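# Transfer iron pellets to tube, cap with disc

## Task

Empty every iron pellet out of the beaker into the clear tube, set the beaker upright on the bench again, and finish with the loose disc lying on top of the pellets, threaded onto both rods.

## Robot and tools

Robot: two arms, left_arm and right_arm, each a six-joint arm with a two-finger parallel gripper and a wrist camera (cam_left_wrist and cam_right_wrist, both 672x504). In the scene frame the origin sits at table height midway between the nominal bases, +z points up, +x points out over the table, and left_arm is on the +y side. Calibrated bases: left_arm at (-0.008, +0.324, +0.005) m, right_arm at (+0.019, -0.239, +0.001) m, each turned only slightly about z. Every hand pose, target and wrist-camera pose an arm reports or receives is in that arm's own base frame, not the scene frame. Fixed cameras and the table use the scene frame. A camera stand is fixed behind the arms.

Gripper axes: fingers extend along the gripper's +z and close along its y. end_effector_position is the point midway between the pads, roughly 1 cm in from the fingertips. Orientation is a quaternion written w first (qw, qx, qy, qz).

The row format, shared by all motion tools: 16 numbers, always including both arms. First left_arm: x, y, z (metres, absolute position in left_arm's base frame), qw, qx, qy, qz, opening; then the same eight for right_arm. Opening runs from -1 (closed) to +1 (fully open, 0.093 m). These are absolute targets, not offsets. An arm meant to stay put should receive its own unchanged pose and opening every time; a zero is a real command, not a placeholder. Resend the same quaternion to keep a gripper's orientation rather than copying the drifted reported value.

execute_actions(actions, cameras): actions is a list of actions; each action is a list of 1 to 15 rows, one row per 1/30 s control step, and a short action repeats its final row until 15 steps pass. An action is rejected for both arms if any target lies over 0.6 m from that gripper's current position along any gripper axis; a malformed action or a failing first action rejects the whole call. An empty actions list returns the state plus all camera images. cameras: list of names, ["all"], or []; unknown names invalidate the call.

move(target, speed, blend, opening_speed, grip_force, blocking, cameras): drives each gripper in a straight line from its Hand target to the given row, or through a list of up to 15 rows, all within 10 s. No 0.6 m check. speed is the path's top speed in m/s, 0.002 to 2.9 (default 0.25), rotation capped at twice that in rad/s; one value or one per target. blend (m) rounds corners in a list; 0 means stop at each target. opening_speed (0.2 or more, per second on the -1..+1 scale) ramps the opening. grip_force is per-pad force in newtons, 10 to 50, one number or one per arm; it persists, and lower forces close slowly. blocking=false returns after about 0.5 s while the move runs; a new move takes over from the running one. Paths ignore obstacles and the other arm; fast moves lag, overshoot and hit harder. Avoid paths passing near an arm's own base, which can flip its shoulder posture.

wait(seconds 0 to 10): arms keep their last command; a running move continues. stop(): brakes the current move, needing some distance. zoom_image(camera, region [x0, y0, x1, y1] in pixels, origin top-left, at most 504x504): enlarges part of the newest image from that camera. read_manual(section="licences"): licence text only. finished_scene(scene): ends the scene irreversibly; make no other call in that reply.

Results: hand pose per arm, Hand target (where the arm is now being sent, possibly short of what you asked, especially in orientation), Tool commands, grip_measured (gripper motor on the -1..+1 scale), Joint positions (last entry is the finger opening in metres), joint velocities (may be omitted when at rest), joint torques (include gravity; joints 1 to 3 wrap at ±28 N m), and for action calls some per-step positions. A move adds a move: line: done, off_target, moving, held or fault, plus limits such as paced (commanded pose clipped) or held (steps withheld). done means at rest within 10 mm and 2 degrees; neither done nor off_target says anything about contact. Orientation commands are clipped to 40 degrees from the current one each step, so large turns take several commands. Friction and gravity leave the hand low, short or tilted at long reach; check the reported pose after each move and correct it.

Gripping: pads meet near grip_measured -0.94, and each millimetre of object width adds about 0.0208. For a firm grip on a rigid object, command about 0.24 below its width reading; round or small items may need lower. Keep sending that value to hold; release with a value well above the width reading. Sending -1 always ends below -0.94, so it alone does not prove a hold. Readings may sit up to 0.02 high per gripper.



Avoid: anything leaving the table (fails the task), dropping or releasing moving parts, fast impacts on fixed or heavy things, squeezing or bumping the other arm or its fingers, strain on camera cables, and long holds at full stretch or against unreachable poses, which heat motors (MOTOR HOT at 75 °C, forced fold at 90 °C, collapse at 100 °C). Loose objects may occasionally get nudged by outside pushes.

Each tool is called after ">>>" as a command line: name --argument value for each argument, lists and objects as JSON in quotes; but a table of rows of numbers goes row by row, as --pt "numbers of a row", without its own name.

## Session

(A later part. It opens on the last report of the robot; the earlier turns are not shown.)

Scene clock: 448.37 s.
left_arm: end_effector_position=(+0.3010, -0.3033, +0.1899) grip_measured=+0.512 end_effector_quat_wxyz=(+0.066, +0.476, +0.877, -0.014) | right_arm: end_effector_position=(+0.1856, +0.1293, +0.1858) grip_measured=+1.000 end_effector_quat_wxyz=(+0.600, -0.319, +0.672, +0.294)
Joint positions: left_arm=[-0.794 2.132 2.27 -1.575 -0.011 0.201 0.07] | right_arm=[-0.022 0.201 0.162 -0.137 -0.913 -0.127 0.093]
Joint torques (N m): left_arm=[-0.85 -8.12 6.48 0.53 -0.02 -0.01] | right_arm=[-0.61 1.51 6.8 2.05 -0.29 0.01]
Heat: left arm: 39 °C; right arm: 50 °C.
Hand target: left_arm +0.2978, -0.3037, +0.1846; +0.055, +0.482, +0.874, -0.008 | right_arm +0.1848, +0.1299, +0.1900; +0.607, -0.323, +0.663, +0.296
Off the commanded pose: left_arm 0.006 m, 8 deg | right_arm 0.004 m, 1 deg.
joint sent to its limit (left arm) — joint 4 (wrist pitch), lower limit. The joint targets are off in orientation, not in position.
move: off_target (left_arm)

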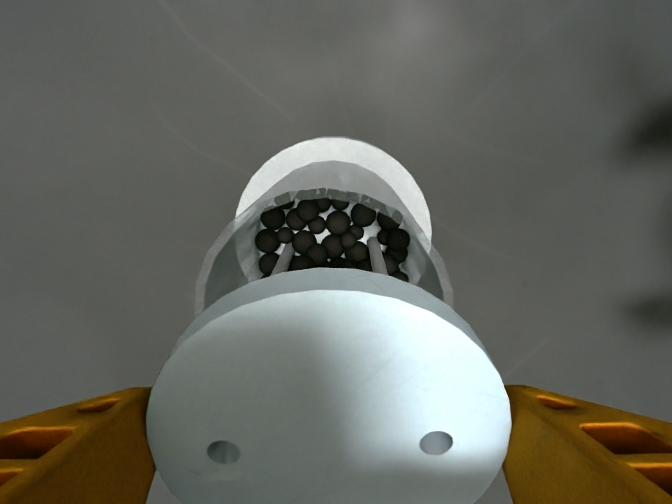

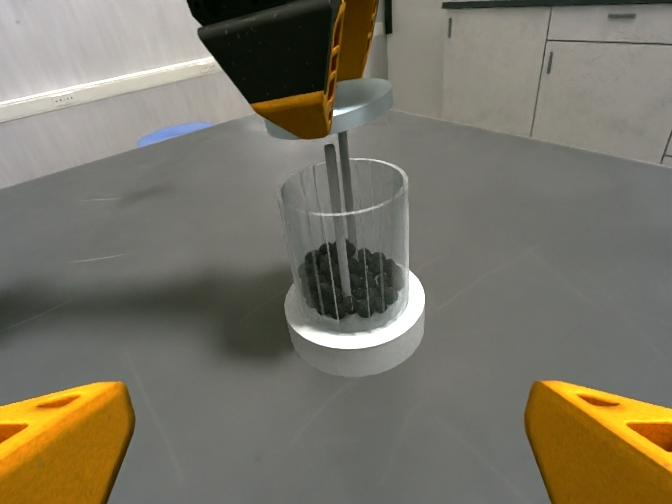

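>>> move --pt "0.307 -0.16 0.18 0.043 0 0.999 0 0.3 0.185 0.13 0.19 0.607 -0.323 0.663 0.296 1" --pt "0.307 -0.1495 0.03 0.008 -0.003 1 0 0.3 0.185 0.13 0.19 0.607 -0.323 0.663 0.296 1" --blend '[0.03,0]'

>>> move --target '[0.307,-0.1495,0.001,0.007,-0.003,1,0,0.3,0.185,0.13,0.19,0.607,-0.323,0.663,0.296,1]' --speed 0.05

>>> move --target '[0.307,-0.1495,0.001,0.007,-0.003,1,0,0.9,0.185,0.13,0.19,0.607,-0.323,0.663,0.296,1]' --opening_speed 0.7

>>> move --target '[0.307,-0.1495,0.001,0.05,-0.003,0.999,0,0.9,0.185,0.13,0.19,0.607,-0.323,0.663,0.296,1]' --speed 0.05 --cameras '["cam_left_wrist"]'

Scene clock: 495.07 s.
left_arm: end_effector_position=(+0.3024, -0.1474, +0.0312) grip_measured=+0.512 end_effector_quat_wxyz=(+0.003, -0.002, +1.000, +0.009) | right_arm: end_effector_position=(+0.1856, +0.1293, +0.1861) grip_measured=+1.000 end_effector_quat_wxyz=(+0.601, -0.319, +0.672, +0.294)
Joint positions: left_arm=[-0.463 1.886 1.278 -0.966 -0.019 -0.468 0.07] | right_arm=[-0.022 0.201 0.162 -0.135 -0.913 -0.126 0.093]
Joint torques (N m): left_arm=[0.58 -6.89 6.42 0.56 0.13 -0.01] | right_arm=[-0.59 1.55 6.78 2.04 -0.29 0.01]
Heat: left arm: 42 °C; right arm: 54 °C.
Hand target: left_arm +0.3070, -0.1494, +0.0302; +0.008, -0.003, +1.000, +0.000 | right_arm +0.1849, +0.1300, +0.1900; +0.607, -0.323, +0.663, +0.296
Off the commanded pose: left_arm 0.005 m, 1 deg | right_arm 0.004 m, 1 deg.
move: done

Scene clock: 495.93 s.
left_arm: end_effector_position=(+0.3026, -0.1475, +0.0097) grip_measured=+0.512 end_effector_quat_wxyz=(+0.003, -0.003, +1.000, +0.008) | right_arm: end_effector_position=(+0.1856, +0.1293, +0.1861) grip_measured=+1.000 end_effector_quat_wxyz=(+0.601, -0.319, +0.672, +0.294)
Joint positions: left_arm=[-0.462 1.918 1.229 -0.883 -0.017 -0.468 0.07] | right_arm=[-0.022 0.201 0.162 -0.135 -0.913 -0.126 0.093]
Joint torques (N m): left_arm=[0.47 -5.9 5.11 0.8 0.12 -0.01] | right_arm=[-0.59 1.55 6.78 2.04 -0.29 0]
Heat: left arm: 42 °C; right arm: 54 °C.
Hand target: left_arm +0.3067, -0.1494, +0.0013; +0.007, -0.003, +1.000, +0.000 | right_arm +0.1849, +0.1300, +0.1900; +0.607, -0.323, +0.663, +0.296
Off the commanded pose: left_arm 0.010 m, 1 deg | right_arm 0.004 m, 1 deg.
move: done

Scene clock: 497.00 s.
left_arm: end_effector_position=(+0.3032, -0.1463, +0.0097) grip_measured=+0.898 end_effector_quat_wxyz=(+0.003, -0.005, +1.000, +0.008) | right_arm: end_effector_position=(+0.1856, +0.1293, +0.1861) grip_measured=+1.000 end_effector_quat_wxyz=(+0.601, -0.319, +0.672, +0.294)
Joint positions: left_arm=[-0.458 1.918 1.229 -0.883 -0.017 -0.468 0.088] | right_arm=[-0.022 0.201 0.162 -0.135 -0.913 -0.126 0.093]
Joint torques (N m): left_arm=[0.09 -5.91 5.09 0.8 0.12 -0.01] | right_arm=[-0.59 1.55 6.79 2.03 -0.29 0.01]
Heat: left arm: 42 °C; right arm: 54 °C.
Hand target: left_arm +0.3068, -0.1494, +0.0013; +0.007, -0.003, +1.000, +0.000 | right_arm +0.1849, +0.1300, +0.1900; +0.607, -0.323, +0.663, +0.296
Off the commanded pose: left_arm 0.010 m, 1 deg | right_arm 0.004 m, 1 deg.
move: done

Scene clock: 498.20 s.
left_arm: end_effector_position=(+0.3029, -0.1456, +0.0083) grip_measured=+0.898 end_effector_quat_wxyz=(+0.034, -0.004, +0.999, +0.001) | right_arm: end_effector_position=(+0.1856, +0.1293, +0.1861) grip_measured=+1.000 end_effector_quat_wxyz=(+0.601, -0.319, +0.672, +0.294)
Joint positions: left_arm=[-0.464 1.869 1.152 -0.795 -0.032 -0.471 0.088] | right_arm=[-0.022 0.201 0.162 -0.135 -0.913 -0.126 0.093]
Joint torques (N m): left_arm=[-1.18 -6.35 4.14 1.09 -0.16 -0.18] | right_arm=[-0.59 1.54 6.78 2.03 -0.29 0]
Heat: left arm: 42 °C; right arm: 54 °C.
Hand target: left_arm +0.3067, -0.1495, +0.0014; +0.049, -0.003, +0.999, +0.000 | right_arm +0.1849, +0.1300, +0.1900; +0.607, -0.323, +0.663, +0.296
Off the commanded pose: left_arm 0.009 m, 2 deg | right_arm 0.004 m, 1 deg.
move: done
Images, in order (width x height): cam_left_wrist 672x504.

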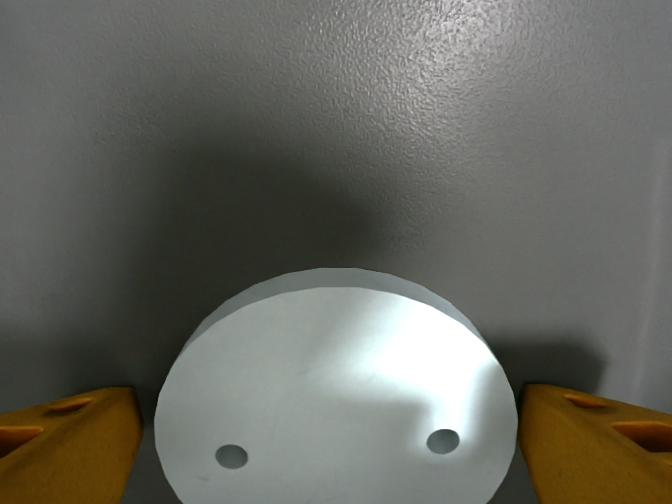

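>>> move --target '[0.307,-0.1495,0.0005,0.058,-0.003,0.998,0,0.3,0.185,0.13,0.19,0.607,-0.323,0.663,0.296,1]' --opening_speed 0.5 --speed 0.05

>>> move --pt "0.307 -0.16 0.205 0.048 -0.003 0.999 0 0.3 0.185 0.13 0.19 0.607 -0.323 0.663 0.296 1" --pt "0.298 -0.304 0.21 0.04 0.4825 0.876 -0.01 0.3 0.185 0.13 0.19 0.607 -0.323 0.663 0.296 1" --pt "0.296 -0.302 0.178 0.04 0.4825 0.876 -0.01 0.3 0.185 0.13 0.19 0.607 -0.323 0.663 0.296 1" --blend '[0.03,0.01,0]' --speed '[0.25,0.25,0.06]' --cameras '["all"]'

Scene clock: 505.67 s.
left_arm: end_effector_position=(+0.3047, -0.1469, +0.0083) grip_measured=+0.527 end_effector_quat_wxyz=(+0.046, -0.001, +0.999, +0.001) | right_arm: end_effector_position=(+0.1856, +0.1293, +0.1861) grip_measured=+1.000 end_effector_quat_wxyz=(+0.601, -0.319, +0.672, +0.294)
Joint positions: left_arm=[-0.471 1.859 1.136 -0.767 -0.043 -0.472 0.07] | right_arm=[-0.022 0.201 0.162 -0.135 -0.913 -0.126 0.093]
Joint torques (N m): left_arm=[-0.91 -6.26 4 1.09 -0.14 -0.21] | right_arm=[-0.59 1.55 6.78 2.03 -0.29 0.01]
Heat: left arm: 41 °C; right arm: 55 °C.
Hand target: left_arm +0.3068, -0.1494, +0.0009; +0.057, -0.003, +0.998, +0.000 | right_arm +0.1849, +0.1300, +0.1900; +0.607, -0.323, +0.663, +0.296
Off the commanded pose: left_arm 0.009 m, 1 deg | right_arm 0.004 m, 1 deg.
move: done

Scene clock: 509.47 s.
left_arm: end_effector_position=(+0.3008, -0.3011, +0.1833) grip_measured=+0.513 end_effector_quat_wxyz=(+0.056, +0.473, +0.879, -0.009) | right_arm: end_effector_position=(+0.1856, +0.1293, +0.1861) grip_measured=+1.000 end_effector_quat_wxyz=(+0.601, -0.319, +0.672, +0.294)
Joint positions: left_arm=[-0.792 2.139 2.255 -1.574 -0.016 0.197 0.07] | right_arm=[-0.022 0.201 0.162 -0.135 -0.913 -0.126 0.093]
Joint torques (N m): left_arm=[-0.53 -8.38 6.13 0.49 0.17 0.09] | right_arm=[-0.59 1.55 6.79 2.04 -0.29 0]
Heat: left arm: 41 °C; right arm: 55 °C.
Hand target: left_arm +0.2960, -0.3018, +0.1780; +0.042, +0.482, +0.875, -0.011 | right_arm +0.1849, +0.1300, +0.1900; +0.607, -0.323, +0.663, +0.296
Off the commanded pose: left_arm 0.007 m, 2 deg | right_arm 0.004 m, 1 deg.
joint sent to its limit (left arm) — joint 4 (wrist pitch), lower limit. The joint targets still meet the commanded pose.
move: done

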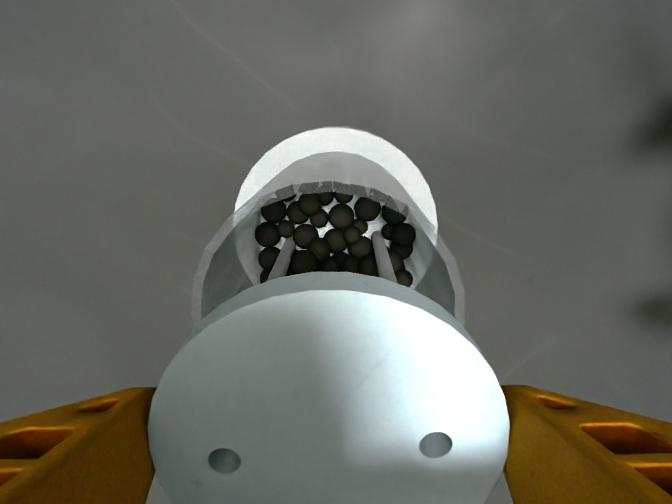

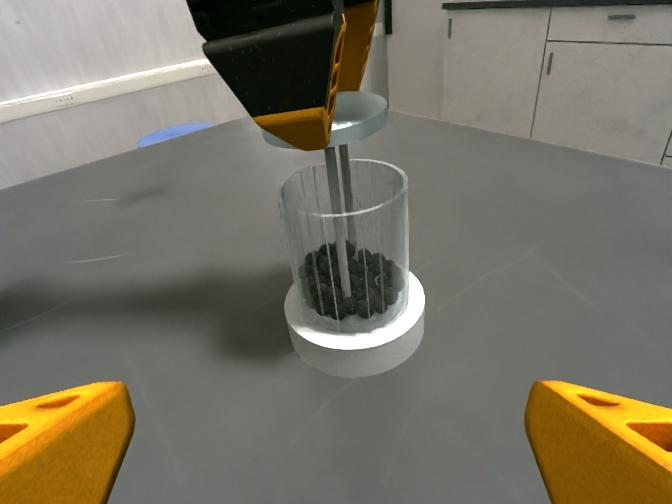

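>>> zoom_image --camera "cam_right_wrist" --region '[250, 70, 430, 220]'

>>> zoom_image --camera "cam_left_wrist" --region '[140, 200, 520, 500]'

Scaled by 2.800.

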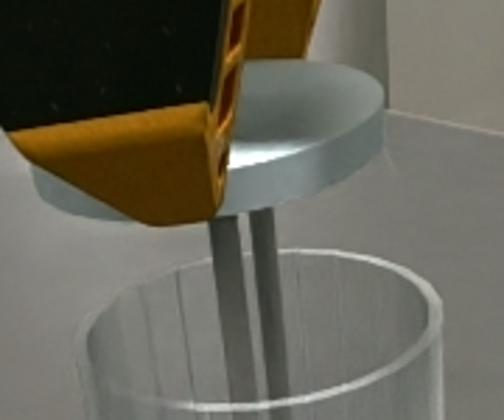

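Scaled by 1.326.

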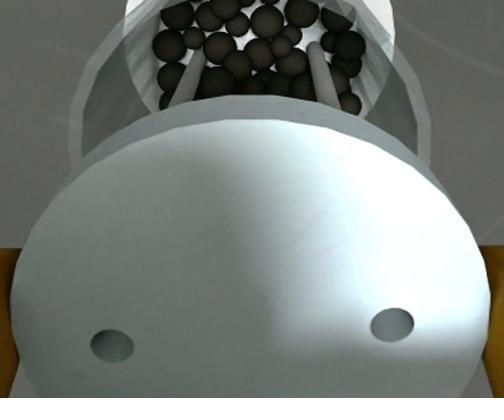

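>>> move --pt "0.298 -0.29 0.205 0.05 0.4825 0.876 -0.01 0.3 0.185 0.13 0.19 0.607 -0.323 0.663 0.296 1" --pt "0.307 -0.16 0.18 0.048 -0.003 0.999 0 0.3 0.185 0.13 0.19 0.607 -0.323 0.663 0.296 1" --pt "0.308 -0.1495 0.025 0.035 -0.003 0.999 0 0.3 0.185 0.13 0.19 0.607 -0.323 0.663 0.296 1" --blend '[0.02,0.03,0]'

>>> move --target '[0.308,-0.1495,0.001,0.02,-0.003,0.999,0,0.3,0.185,0.13,0.19,0.607,-0.323,0.663,0.296,1]' --speed 0.05

>>> move --target '[0.308,-0.1495,0.001,0.02,-0.003,0.999,0,0.9,0.185,0.13,0.19,0.607,-0.323,0.663,0.296,1]' --opening_speed 0.7

>>> move --target '[0.308,-0.1495,0.0,0.095,-0.003,0.995,0,0.9,0.185,0.13,0.19,0.607,-0.323,0.663,0.296,1]' --speed 0.07 --cameras '["all"]'

Scene clock: 566.37 s.
left_arm: end_effector_position=(+0.3024, -0.1499, +0.0267) grip_measured=+0.513 end_effector_quat_wxyz=(+0.027, -0.001, +1.000, +0.002) | right_arm: end_effector_position=(+0.1856, +0.1293, +0.1861) grip_measured=+1.000 end_effector_quat_wxyz=(+0.601, -0.319, +0.672, +0.294)
Joint positions: left_arm=[-0.475 1.854 1.214 -0.884 -0.029 -0.476 0.07] | right_arm=[-0.022 0.201 0.162 -0.135 -0.913 -0.126 0.093]
Joint torques (N m): left_arm=[0.64 -6.53 6.32 0.68 -0.05 -0.03] | right_arm=[-0.59 1.55 6.78 2.04 -0.29 0.01]
Heat: left arm: 43 °C; right arm: 56 °C.
Hand target: left_arm +0.3079, -0.1495, +0.0251; +0.035, -0.003, +0.999, +0.000 | right_arm +0.1849, +0.1300, +0.1900; +0.607, -0.323, +0.663, +0.296
Off the commanded pose: left_arm 0.006 m, 1 deg | right_arm 0.004 m, 1 deg.
move: done; blend cut to 0.0148 m at target 1

Scene clock: 567.33 s.
left_arm: end_effector_position=(+0.3046, -0.1498, +0.0098) grip_measured=+0.513 end_effector_quat_wxyz=(+0.021, -0.003, +1.000, +0.005) | right_arm: end_effector_position=(+0.1856, +0.1293, +0.1861) grip_measured=+1.000 end_effector_quat_wxyz=(+0.601, -0.319, +0.672, +0.294)
Joint positions: left_arm=[-0.471 1.899 1.202 -0.84 -0.028 -0.476 0.07] | right_arm=[-0.022 0.201 0.162 -0.135 -0.913 -0.126 0.093]
Joint torques (N m): left_arm=[0.95 -5.57 5.46 0.74 0.11 0.04] | right_arm=[-0.59 1.55 6.78 2.04 -0.29 0.01]
Heat: left arm: 43 °C; right arm: 56 °C.
Hand target: left_arm +0.3077, -0.1494, +0.0013; +0.020, -0.003, +1.000, +0.000 | right_arm +0.1849, +0.1300, +0.1900; +0.607, -0.323, +0.663, +0.296
Off the commanded pose: left_arm 0.009 m, 1 deg | right_arm 0.004 m, 1 deg.
move: done

Scene clock: 568.40 s.
left_arm: end_effector_position=(+0.3054, -0.1487, +0.0098) grip_measured=+0.898 end_effector_quat_wxyz=(+0.021, -0.005, +1.000, +0.004) | right_arm: end_effector_position=(+0.1856, +0.1293, +0.1861) grip_measured=+1.000 end_effector_quat_wxyz=(+0.601, -0.319, +0.672, +0.294)
Joint positions: left_arm=[-0.467 1.899 1.202 -0.839 -0.027 -0.476 0.088] | right_arm=[-0.022 0.201 0.162 -0.135 -0.913 -0.126 0.093]
Joint torques (N m): left_arm=[0.5 -5.53 5.46 0.75 0.1 0.05] | right_arm=[-0.59 1.55 6.78 2.03 -0.29 0.01]
Heat: left arm: 43 °C; right arm: 56 °C.
Hand target: left_arm +0.3078, -0.1494, +0.0012; +0.020, -0.003, +1.000, +0.000 | right_arm +0.1849, +0.1300, +0.1900; +0.607, -0.323, +0.663, +0.296
Off the commanded pose: left_arm 0.009 m, 1 deg | right_arm 0.004 m, 1 deg.
move: done

Scene clock: 569.87 s.
left_arm: end_effector_position=(+0.3050, -0.1475, +0.0084) grip_measured=+0.898 end_effector_quat_wxyz=(+0.083, -0.004, +0.997, +0.001) | right_arm: end_effector_position=(+0.1856, +0.1293, +0.1861) grip_measured=+1.000 end_effector_quat_wxyz=(+0.601, -0.319, +0.672, +0.294)
Joint positions: left_arm=[-0.491 1.811 1.065 -0.679 -0.081 -0.494 0.088] | right_arm=[-0.022 0.201 0.162 -0.135 -0.913 -0.126 0.093]
Joint torques (N m): left_arm=[-0.64 -5.7 4.05 1.27 -0.16 -0.09] | right_arm=[-0.61 1.54 6.78 2.03 -0.29 0.01]
Heat: left arm: 43 °C; right arm: 56 °C.
Hand target: left_arm +0.3076, -0.1494, +0.0004; +0.094, -0.003, +0.996, +0.000 | right_arm +0.1849, +0.1300, +0.1900; +0.607, -0.323, +0.663, +0.296
Off the commanded pose: left_arm 0.009 m, 1 deg | right_arm 0.004 m, 1 deg.
move: done

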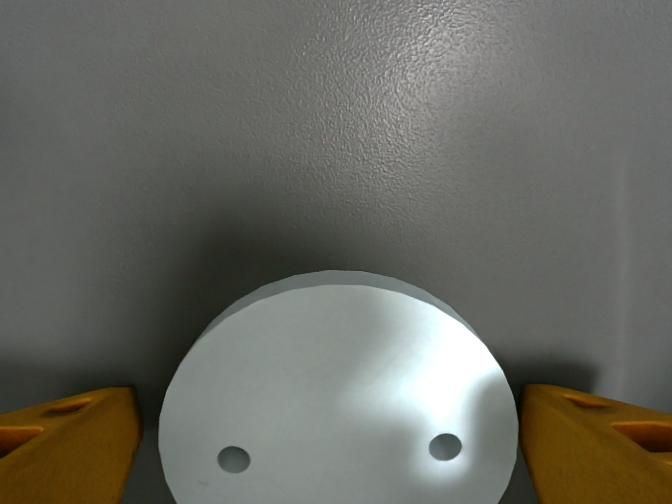

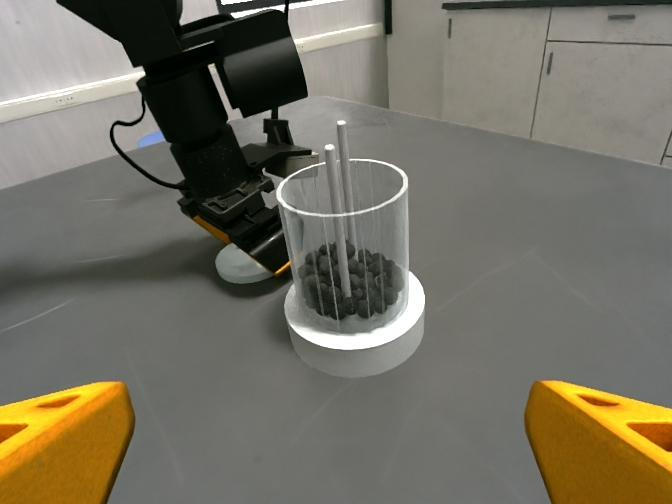

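>>> move --target '[0.308,-0.1495,0.0,0.102,-0.003,0.995,0,0.3,0.185,0.13,0.19,0.607,-0.323,0.663,0.296,1]' --opening_speed 0.5 --speed 0.05

>>> move --pt "0.307 -0.16 0.212 0.06 -0.003 0.998 0 0.3 0.185 0.13 0.19 0.607 -0.323 0.663 0.296 1" --pt "0.302 -0.306 0.215 0.045 0.4825 0.876 -0.01 0.3 0.185 0.13 0.19 0.607 -0.323 0.663 0.296 1" --pt "0.302 -0.306 0.188 0.045 0.4825 0.876 -0.01 0.3 0.185 0.13 0.19 0.607 -0.323 0.663 0.296 1" --blend '[0.03,0.01,0]' --speed '[0.25,0.25,0.06]' --cameras '["all"]'

>>> zoom_image --camera "cam_right_wrist" --region '[250, 70, 430, 220]'

>>> zoom_image --camera "cam_left_wrist" --region '[140, 200, 520, 500]'

Scene clock: 581.53 s.
left_arm: end_effector_position=(+0.3076, -0.1471, +0.0083) grip_measured=+0.524 end_effector_quat_wxyz=(+0.095, -0.005, +0.995, +0.001) | right_arm: end_effector_position=(+0.1856, +0.1293, +0.1861) grip_measured=+1.000 end_effector_quat_wxyz=(+0.601, -0.319, +0.672, +0.294)
Joint positions: left_arm=[-0.492 1.803 1.05 -0.651 -0.093 -0.494 0.07] | right_arm=[-0.022 0.201 0.162 -0.135 -0.913 -0.126 0.093]
Joint torques (N m): left_arm=[-0.88 -5.65 4.08 1.22 -0.12 -0.12] | right_arm=[-0.59 1.55 6.79 2.03 -0.29 0]
Heat: left arm: 42 °C; right arm: 56 °C.
Hand target: left_arm +0.3077, -0.1494, +0.0003; +0.101, -0.003, +0.995, +0.000 | right_arm +0.1849, +0.1300, +0.1900; +0.607, -0.323, +0.663, +0.296
Off the commanded pose: left_arm 0.009 m, 1 deg | right_arm 0.004 m, 1 deg.
move: done

Scene clock: 585.23 s.
left_arm: end_effector_position=(+0.3062, -0.3045, +0.1923) grip_measured=+0.511 end_effector_quat_wxyz=(+0.074, +0.473, +0.878, -0.013) | right_arm: end_effector_position=(+0.1856, +0.1293, +0.1861) grip_measured=+1.000 end_effector_quat_wxyz=(+0.601, -0.319, +0.672, +0.294)
Joint positions: left_arm=[-0.79 2.142 2.295 -1.574 -0.018 0.199 0.07] | right_arm=[-0.022 0.201 0.162 -0.135 -0.913 -0.126 0.093]
Joint torques (N m): left_arm=[-0.54 -8.35 6.49 0.56 0.17 0.08] | right_arm=[-0.59 1.54 6.78 2.03 -0.29 0.01]
Heat: left arm: 42 °C; right arm: 56 °C.
Hand target: left_arm +0.3018, -0.3059, +0.1877; +0.062, +0.482, +0.874, -0.015 | right_arm +0.1849, +0.1300, +0.1900; +0.607, -0.323, +0.663, +0.296
Off the commanded pose: left_arm 0.006 m, 3 deg | right_arm 0.004 m, 1 deg.
joint sent to its limit (left arm) — joint 4 (wrist pitch), lower limit. The joint targets still meet the commanded pose.
move: off_target (left_arm)

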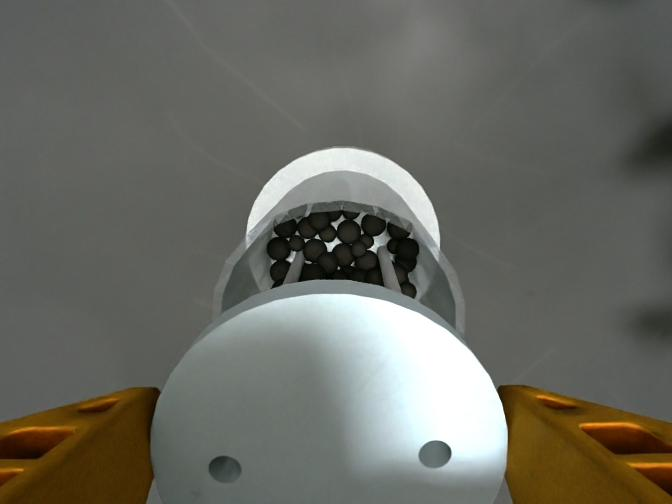

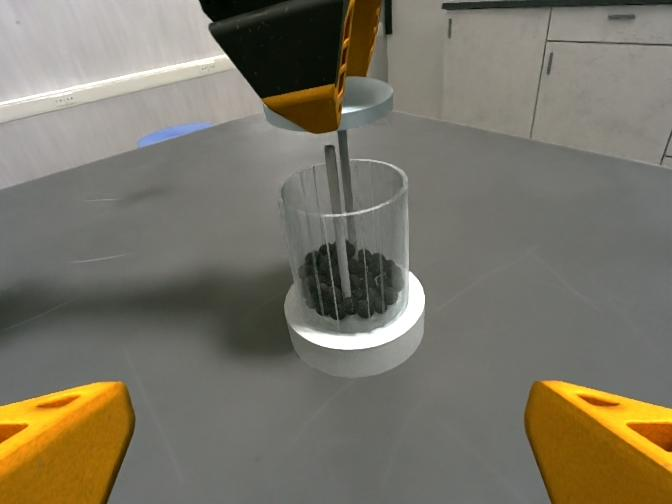

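Scaled by 2.800.

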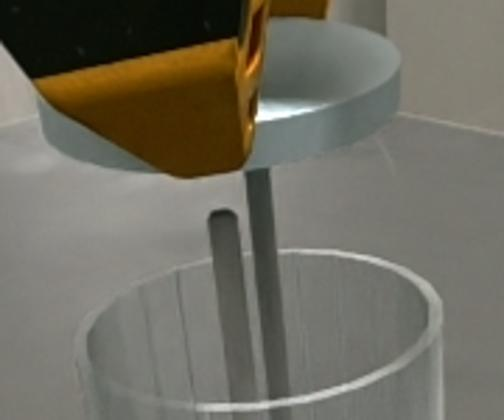

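Scaled by 1.326.

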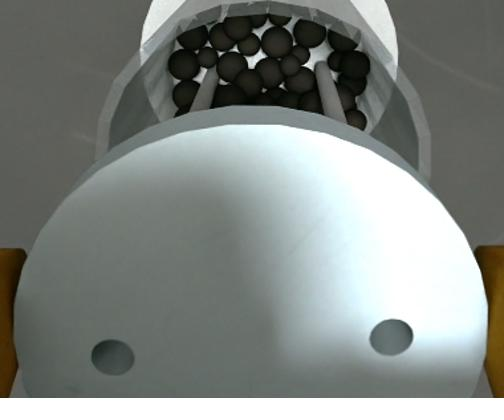

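>>> move --target '[0.302,-0.309,0.188,0.045,0.4825,0.876,-0.01,0.3,0.275,0.09,0.195,0.5175,-0.474,0.565,0.434,1]' --cameras '["all"]'

>>> zoom_image --camera "cam_right_wrist" --region '[230, 50, 450, 230]'

>>> zoom_image --camera "cam_left_wrist" --region '[200, 200, 460, 500]'

Scene clock: 608.53 s.
left_arm: end_effector_position=(+0.3064, -0.3047, +0.1906) grip_measured=+0.511 end_effector_quat_wxyz=(+0.072, +0.473, +0.878, -0.012) | right_arm: end_effector_position=(+0.2712, +0.0931, +0.1862) grip_measured=+1.000 end_effector_quat_wxyz=(+0.559, -0.407, +0.585, +0.425)
Joint positions: left_arm=[-0.79 2.147 2.295 -1.574 -0.018 0.199 0.07] | right_arm=[-0.297 1.343 0.554 0.034 -1.55 -0.711 0.093]
Joint torques (N m): left_arm=[-1.05 -8.14 7.43 0.55 0.16 0.02] | right_arm=[-0.65 -3.06 8.35 1.21 -0.71 -0.32]
Heat: left arm: 46 °C; right arm: 55 °C.
Hand target: left_arm +0.3018, -0.3088, +0.1877; +0.063, +0.481, +0.874, -0.015 | right_arm +0.2751, +0.0906, +0.1949; +0.571, -0.420, +0.569, +0.417
Off the commanded pose: left_arm 0.007 m, 3 deg | right_arm 0.010 m, 9 deg.
joint sent to its limit (left arm) — joint 4 (wrist pitch), lower limit. The joint targets still meet the commanded pose.
joint sent to its limit (right arm) — joint 5 (wrist yaw), lower limit. The joint targets are off in orientation, not in position.
move: off_target (left_arm, right_arm)

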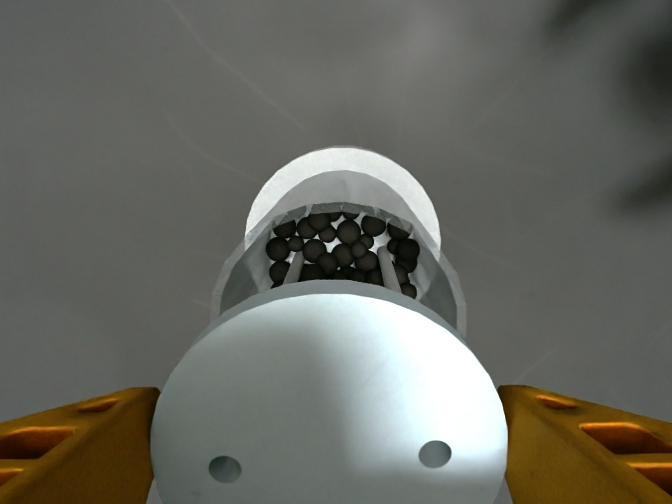

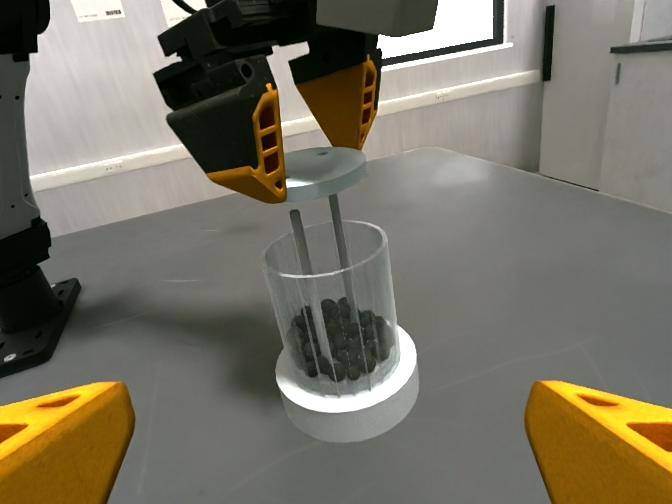

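Scaled by 2.291.

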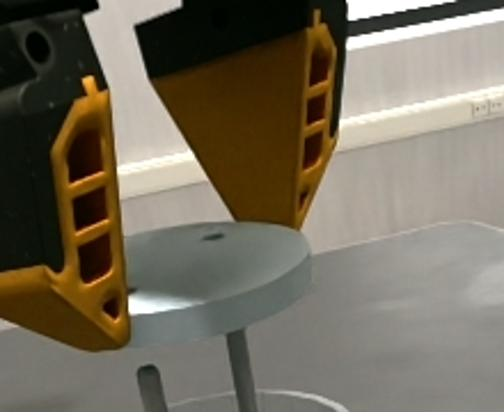

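Scaled by 1.680.

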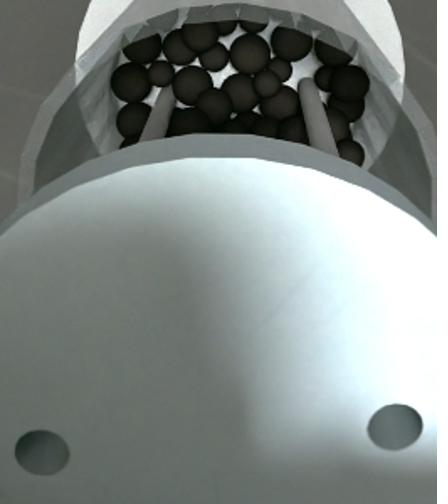

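>>> move --target '[0.3025,-0.3125,0.185,0.045,0.4825,0.876,-0.01,0.3,0.271,0.0905,0.195,0.571,-0.42,0.569,0.417,1]' --cameras '["all"]'

>>> zoom_image --camera "cam_right_wrist" --region '[230, 50, 450, 230]'

Scene clock: 624.40 s.
left_arm: end_effector_position=(+0.3049, -0.3079, +0.1838) grip_measured=+0.511 end_effector_quat_wxyz=(+0.064, +0.477, +0.877, -0.010) | right_arm: end_effector_position=(+0.2715, +0.0922, +0.1861) grip_measured=+1.000 end_effector_quat_wxyz=(+0.559, -0.406, +0.585, +0.424)
Joint positions: left_arm=[-0.797 2.163 2.295 -1.574 -0.018 0.199 0.07] | right_arm=[-0.3 1.343 0.554 0.033 -1.55 -0.711 0.093]
Joint torques (N m): left_arm=[-0.79 -8.32 8.47 0.52 0.15 -0.03] | right_arm=[-0.79 -4.97 6.76 1.27 -0.73 -0.21]
Heat: left arm: 46 °C; right arm: 50 °C.
Hand target: left_arm +0.3023, -0.3123, +0.1846; +0.062, +0.482, +0.874, -0.015 | right_arm +0.2710, +0.0908, +0.1948; +0.571, -0.419, +0.570, +0.415
Off the commanded pose: left_arm 0.005 m, 2 deg | right_arm 0.009 m, 3 deg.
joint sent to its limit (left arm) — joint 4 (wrist pitch), lower limit. The joint targets still meet the commanded pose.
joint sent to its limit (right arm) — joint 5 (wrist yaw), lower limit. The joint targets still meet the commanded pose.
move: off_target (right_arm)

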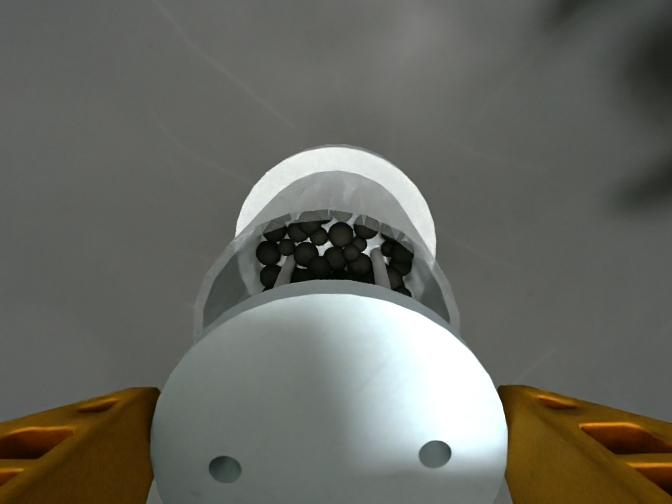

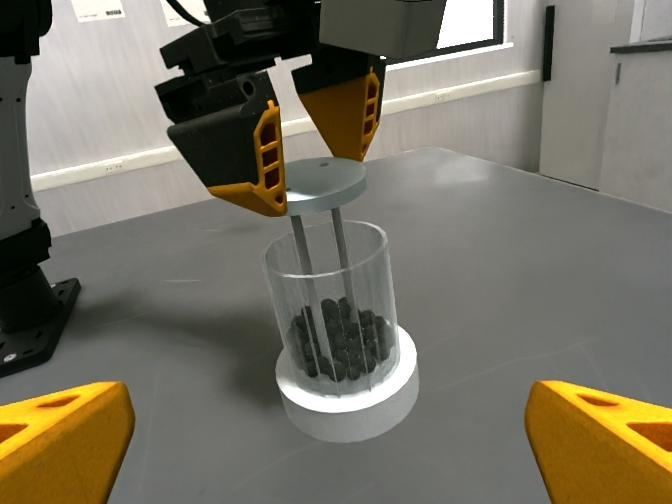

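Scaled by 2.291.

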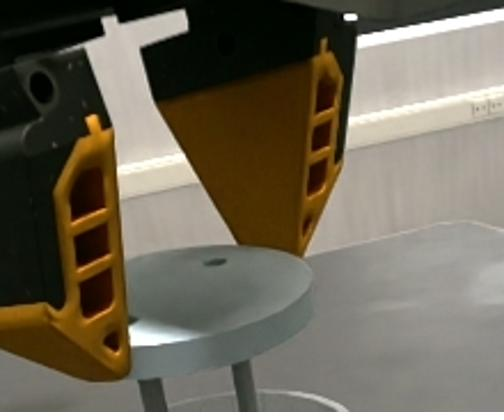

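>>> move --target '[0.3115,-0.304,0.189,0.045,0.4825,0.876,-0.01,0.3,0.271,0.0905,0.195,0.571,-0.42,0.569,0.417,1]' --cameras '["all"]'

>>> zoom_image --camera "cam_right_wrist" --region '[230, 50, 450, 230]'

Scene clock: 634.80 s.
left_arm: end_effector_position=(+0.3099, -0.3029, +0.1838) grip_measured=+0.511 end_effector_quat_wxyz=(+0.064, +0.478, +0.876, -0.010) | right_arm: end_effector_position=(+0.2715, +0.0922, +0.1861) grip_measured=+1.000 end_effector_quat_wxyz=(+0.559, -0.406, +0.585, +0.424)
Joint positions: left_arm=[-0.781 2.163 2.295 -1.574 -0.017 0.219 0.07] | right_arm=[-0.3 1.343 0.554 0.033 -1.55 -0.711 0.093]
Joint torques (N m): left_arm=[0.44 -8.8 8.94 0.52 0.17 0.08] | right_arm=[-0.77 -4.97 6.76 1.27 -0.73 -0.21]
Heat: left arm: 46 °C; right arm: 48 °C.
Hand target: left_arm +0.3113, -0.3038, +0.1886; +0.067, +0.481, +0.874, -0.016 | right_arm +0.2710, +0.0908, +0.1948; +0.571, -0.419, +0.570, +0.415
Off the commanded pose: left_arm 0.006 m, 2 deg | right_arm 0.009 m, 3 deg.
joint sent to its limit (left arm) — joint 4 (wrist pitch), lower limit. The joint targets are off in orientation, not in position.
joint sent to its limit (right arm) — joint 5 (wrist yaw), lower limit. The joint targets still meet the commanded pose.
move: off_target (right_arm)

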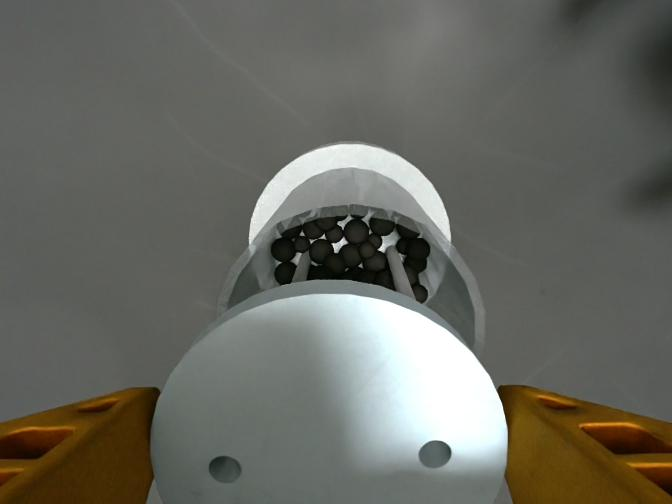

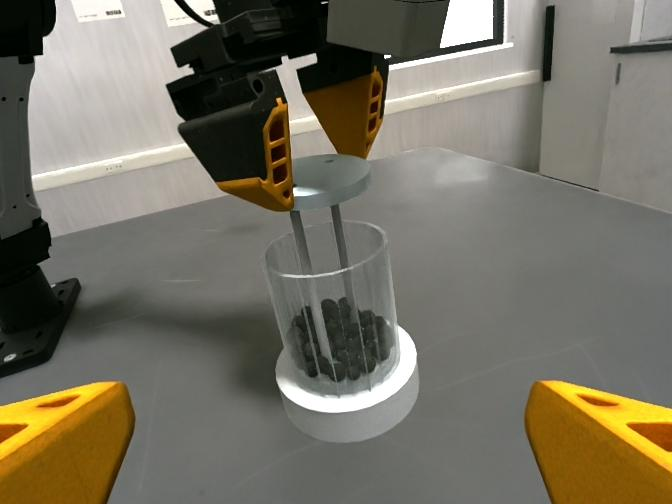

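Scaled by 2.291.

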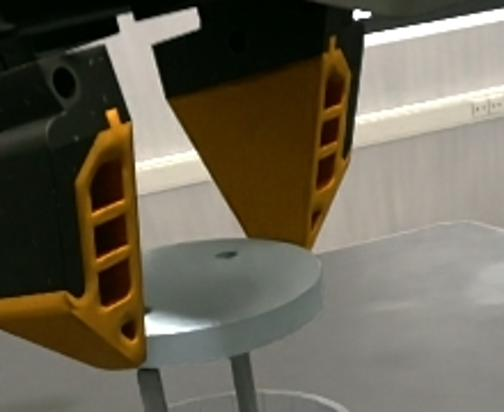

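>>> move --target '[0.3045,-0.3133,0.193,0.045,0.4825,0.876,-0.01,0.3,0.271,0.0905,0.195,0.571,-0.42,0.569,0.417,1]' --cameras '["all"]'

>>> zoom_image --camera "cam_right_wrist" --region '[230, 50, 450, 230]'

>>> zoom_image --camera "cam_left_wrist" --region '[200, 220, 460, 500]'

Scene clock: 654.40 s.
left_arm: end_effector_position=(+0.3064, -0.3095, +0.1880) grip_measured=+0.511 end_effector_quat_wxyz=(+0.071, +0.484, +0.872, -0.012) | right_arm: end_effector_position=(+0.2715, +0.0922, +0.1861) grip_measured=+1.000 end_effector_quat_wxyz=(+0.559, -0.406, +0.585, +0.424)
Joint positions: left_arm=[-0.797 2.163 2.31 -1.575 -0.017 0.219 0.07] | right_arm=[-0.3 1.343 0.554 0.033 -1.55 -0.711 0.093]
Joint torques (N m): left_arm=[-0.64 -8.92 8.65 0.55 0.14 -0.22] | right_arm=[-0.77 -4.98 6.75 1.27 -0.72 -0.21]
Heat: left arm: 46 °C; right arm: 46 °C.
Hand target: left_arm +0.3043, -0.3130, +0.1926; +0.074, +0.481, +0.873, -0.018 | right_arm +0.2710, +0.0908, +0.1948; +0.571, -0.419, +0.570, +0.415
Off the commanded pose: left_arm 0.007 m, 3 deg | right_arm 0.009 m, 3 deg.
joint sent to its limit (left arm) — joint 4 (wrist pitch), lower limit. The joint targets are off in orientation, not in position.
joint sent to its limit (right arm) — joint 5 (wrist yaw), lower limit. The joint targets still meet the commanded pose.
move: off_target (left_arm, right_arm)

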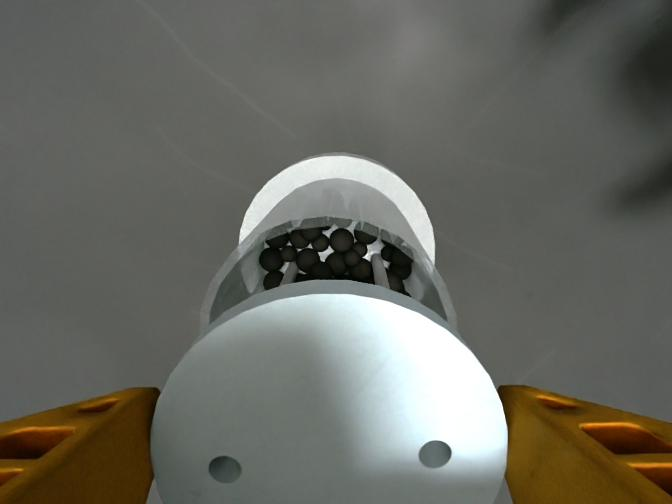

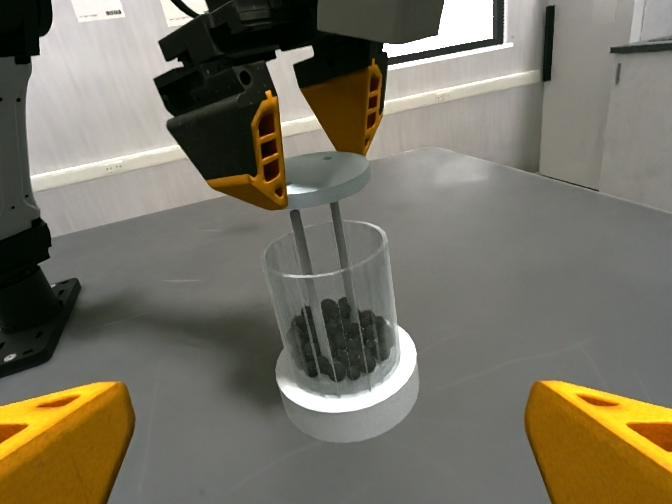

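Scaled by 2.291.

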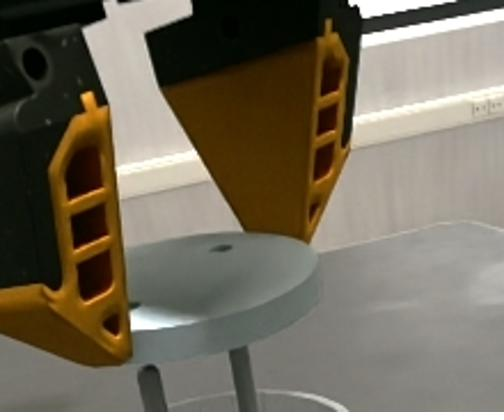

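Scaled by 1.800.

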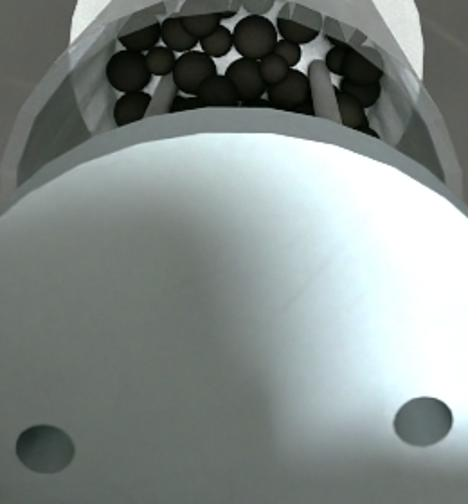

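>>> move --target '[0.3045,-0.3133,0.193,0.045,0.4825,0.876,-0.01,0.3,0.185,0.13,0.19,0.607,-0.323,0.663,0.296,1]' --cameras '["cam_right_wrist"]'

>>> zoom_image --camera "cam_right_wrist" --region '[250, 70, 430, 220]'

Scene clock: 665.37 s.
left_arm: end_effector_position=(+0.3064, -0.3095, +0.1880) grip_measured=+0.511 end_effector_quat_wxyz=(+0.071, +0.484, +0.872, -0.012) | right_arm: end_effector_position=(+0.1859, +0.1288, +0.1888) grip_measured=+1.000 end_effector_quat_wxyz=(+0.605, -0.322, +0.666, +0.294)
Joint positions: left_arm=[-0.797 2.163 2.31 -1.575 -0.017 0.219 0.07] | right_arm=[-0.033 0.204 0.16 -0.114 -0.93 -0.125 0.093]
Joint torques (N m): left_arm=[-0.61 -8.92 8.62 0.56 0.14 -0.23] | right_arm=[0.46 1.35 6.91 1.83 -0.12 0.01]
Heat: left arm: 47 °C; right arm: 46 °C.
Hand target: left_arm +0.3043, -0.3130, +0.1926; +0.074, +0.481, +0.873, -0.018 | right_arm +0.1850, +0.1300, +0.1901; +0.607, -0.323, +0.663, +0.296
Off the commanded pose: left_arm 0.007 m, 3 deg | right_arm 0.002 m, 0 deg.
joint sent to its limit (left arm) — joint 4 (wrist pitch), lower limit. The joint targets are off in orientation, not in position.
move: off_target (left_arm)
Images, in order (width x height): cam_right_wrist 672x504.

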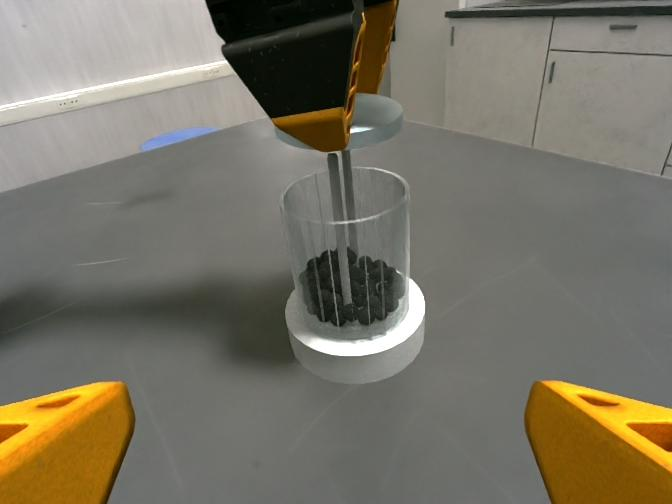

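Scaled by 2.800.

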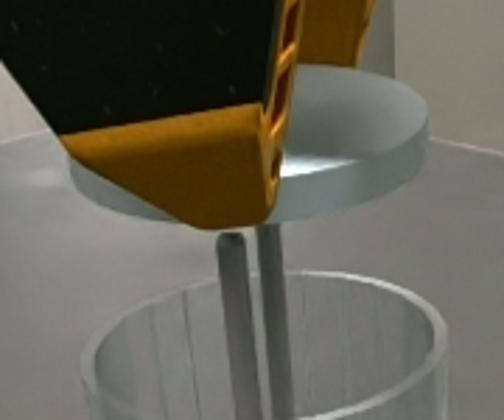

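>>> move --target '[0.3043,-0.312,0.174,0.045,0.4825,0.876,-0.01,0.3,0.185,0.13,0.19,0.607,-0.323,0.663,0.296,1]' --speed 0.03 --cameras '["all"]'

>>> zoom_image --camera "cam_right_wrist" --region '[250, 70, 430, 220]'

>>> zoom_image --camera "cam_left_wrist" --region '[200, 220, 460, 500]'

Scene clock: 674.50 s.
left_arm: end_effector_position=(+0.3075, -0.3106, +0.1786) grip_measured=+0.511 end_effector_quat_wxyz=(+0.060, +0.485, +0.872, -0.009) | right_arm: end_effector_position=(+0.1859, +0.1287, +0.1887) grip_measured=+1.000 end_effector_quat_wxyz=(+0.605, -0.321, +0.666, +0.294)
Joint positions: left_arm=[-0.797 2.185 2.31 -1.575 -0.017 0.219 0.07] | right_arm=[-0.033 0.204 0.16 -0.115 -0.929 -0.125 0.093]
Joint torques (N m): left_arm=[-0.43 -8.38 6.83 0.51 0.14 -0.21] | right_arm=[0.46 1.33 6.93 1.85 -0.1 0]
Heat: left arm: 47 °C; right arm: 48 °C.
Hand target: left_arm +0.3042, -0.3118, +0.1739; +0.049, +0.482, +0.875, -0.011 | right_arm +0.1850, +0.1300, +0.1901; +0.607, -0.323, +0.663, +0.296
Off the commanded pose: left_arm 0.006 m, 2 deg | right_arm 0.002 m, 1 deg.
joint sent to its limit (left arm) — joint 4 (wrist pitch), lower limit. The joint targets still meet the commanded pose.
move: done

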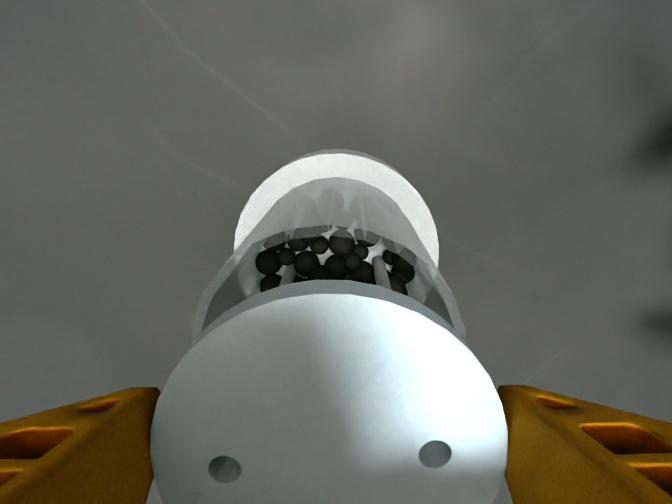

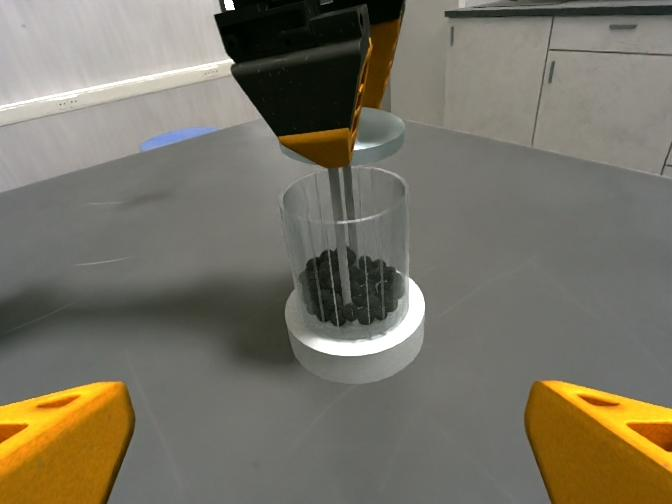

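Scaled by 2.800.

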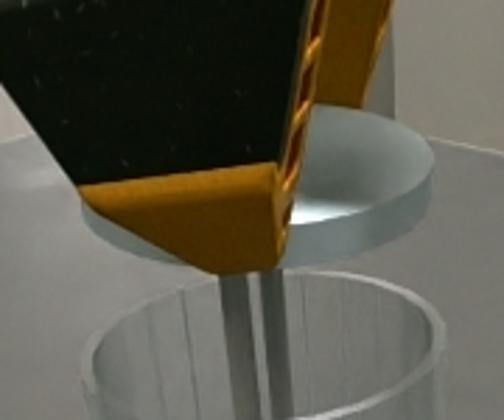

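Scaled by 1.800.

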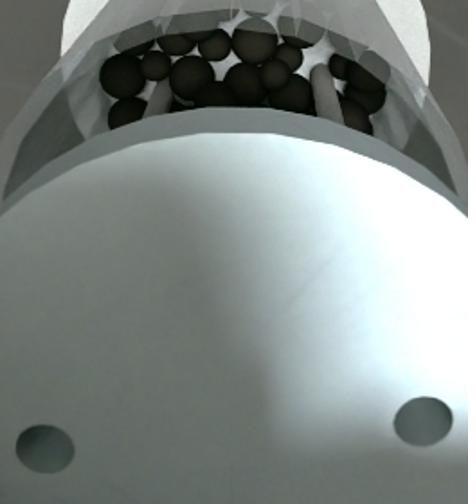

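>>> move --pt "0.3023 -0.3103 0.187 0.045 0.4825 0.876 -0.01 0.3 0.185 0.13 0.19 0.607 -0.323 0.663 0.296 1" --pt "0.3015 -0.3095 0.172 0.045 0.4825 0.876 -0.01 0.3 0.185 0.13 0.19 0.607 -0.323 0.663 0.296 1" --speed 0.03 --cameras '["all"]'

>>> zoom_image --camera "cam_right_wrist" --region '[250, 70, 430, 220]'

>>> zoom_image --camera "cam_left_wrist" --region '[200, 220, 460, 500]'

Scene clock: 688.47 s.
left_arm: end_effector_position=(+0.3067, -0.3101, +0.1769) grip_measured=+0.511 end_effector_quat_wxyz=(+0.057, +0.485, +0.873, -0.009) | right_arm: end_effector_position=(+0.1859, +0.1287, +0.1886) grip_measured=+1.000 end_effector_quat_wxyz=(+0.605, -0.321, +0.666, +0.294)
Joint positions: left_arm=[-0.797 2.185 2.304 -1.575 -0.016 0.218 0.07] | right_arm=[-0.033 0.204 0.16 -0.115 -0.929 -0.125 0.093]
Joint torques (N m): left_arm=[-0.49 -9.39 4.89 0.57 0.14 -0.21] | right_arm=[0.44 1.33 6.93 1.85 -0.11 0]
Heat: left arm: 48 °C; right arm: 50 °C.
Hand target: left_arm +0.3015, -0.3095, +0.1720; +0.045, +0.482, +0.875, -0.010 | right_arm +0.1850, +0.1300, +0.1900; +0.607, -0.323, +0.663, +0.296
Off the commanded pose: left_arm 0.007 m, 1 deg | right_arm 0.002 m, 1 deg.
move: done

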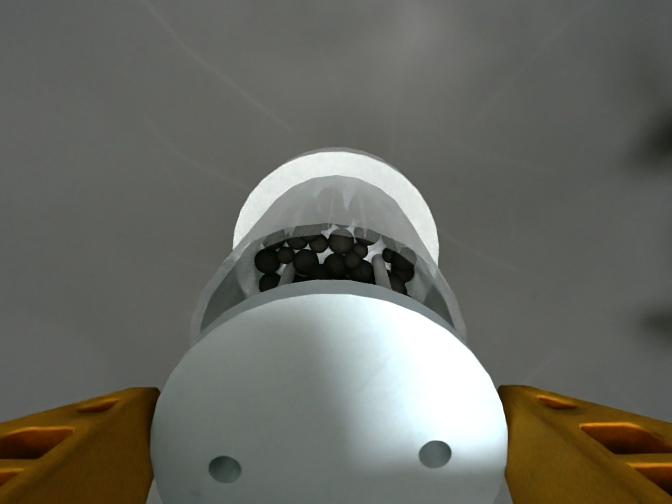

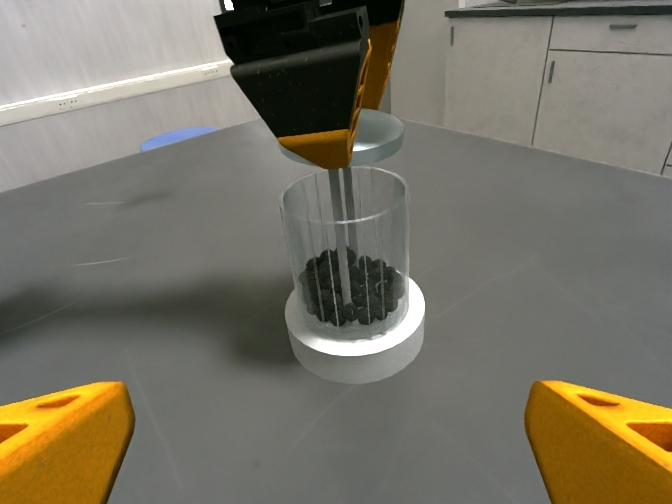

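Scaled by 2.800.

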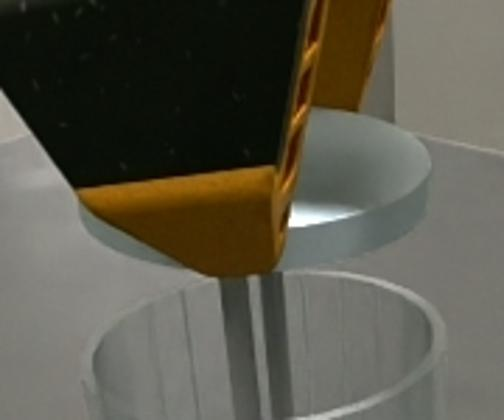

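Scaled by 1.800.

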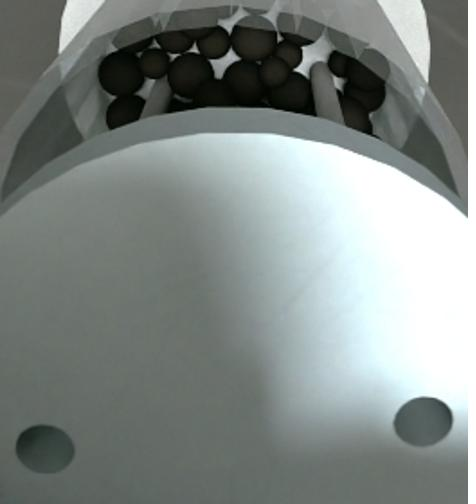

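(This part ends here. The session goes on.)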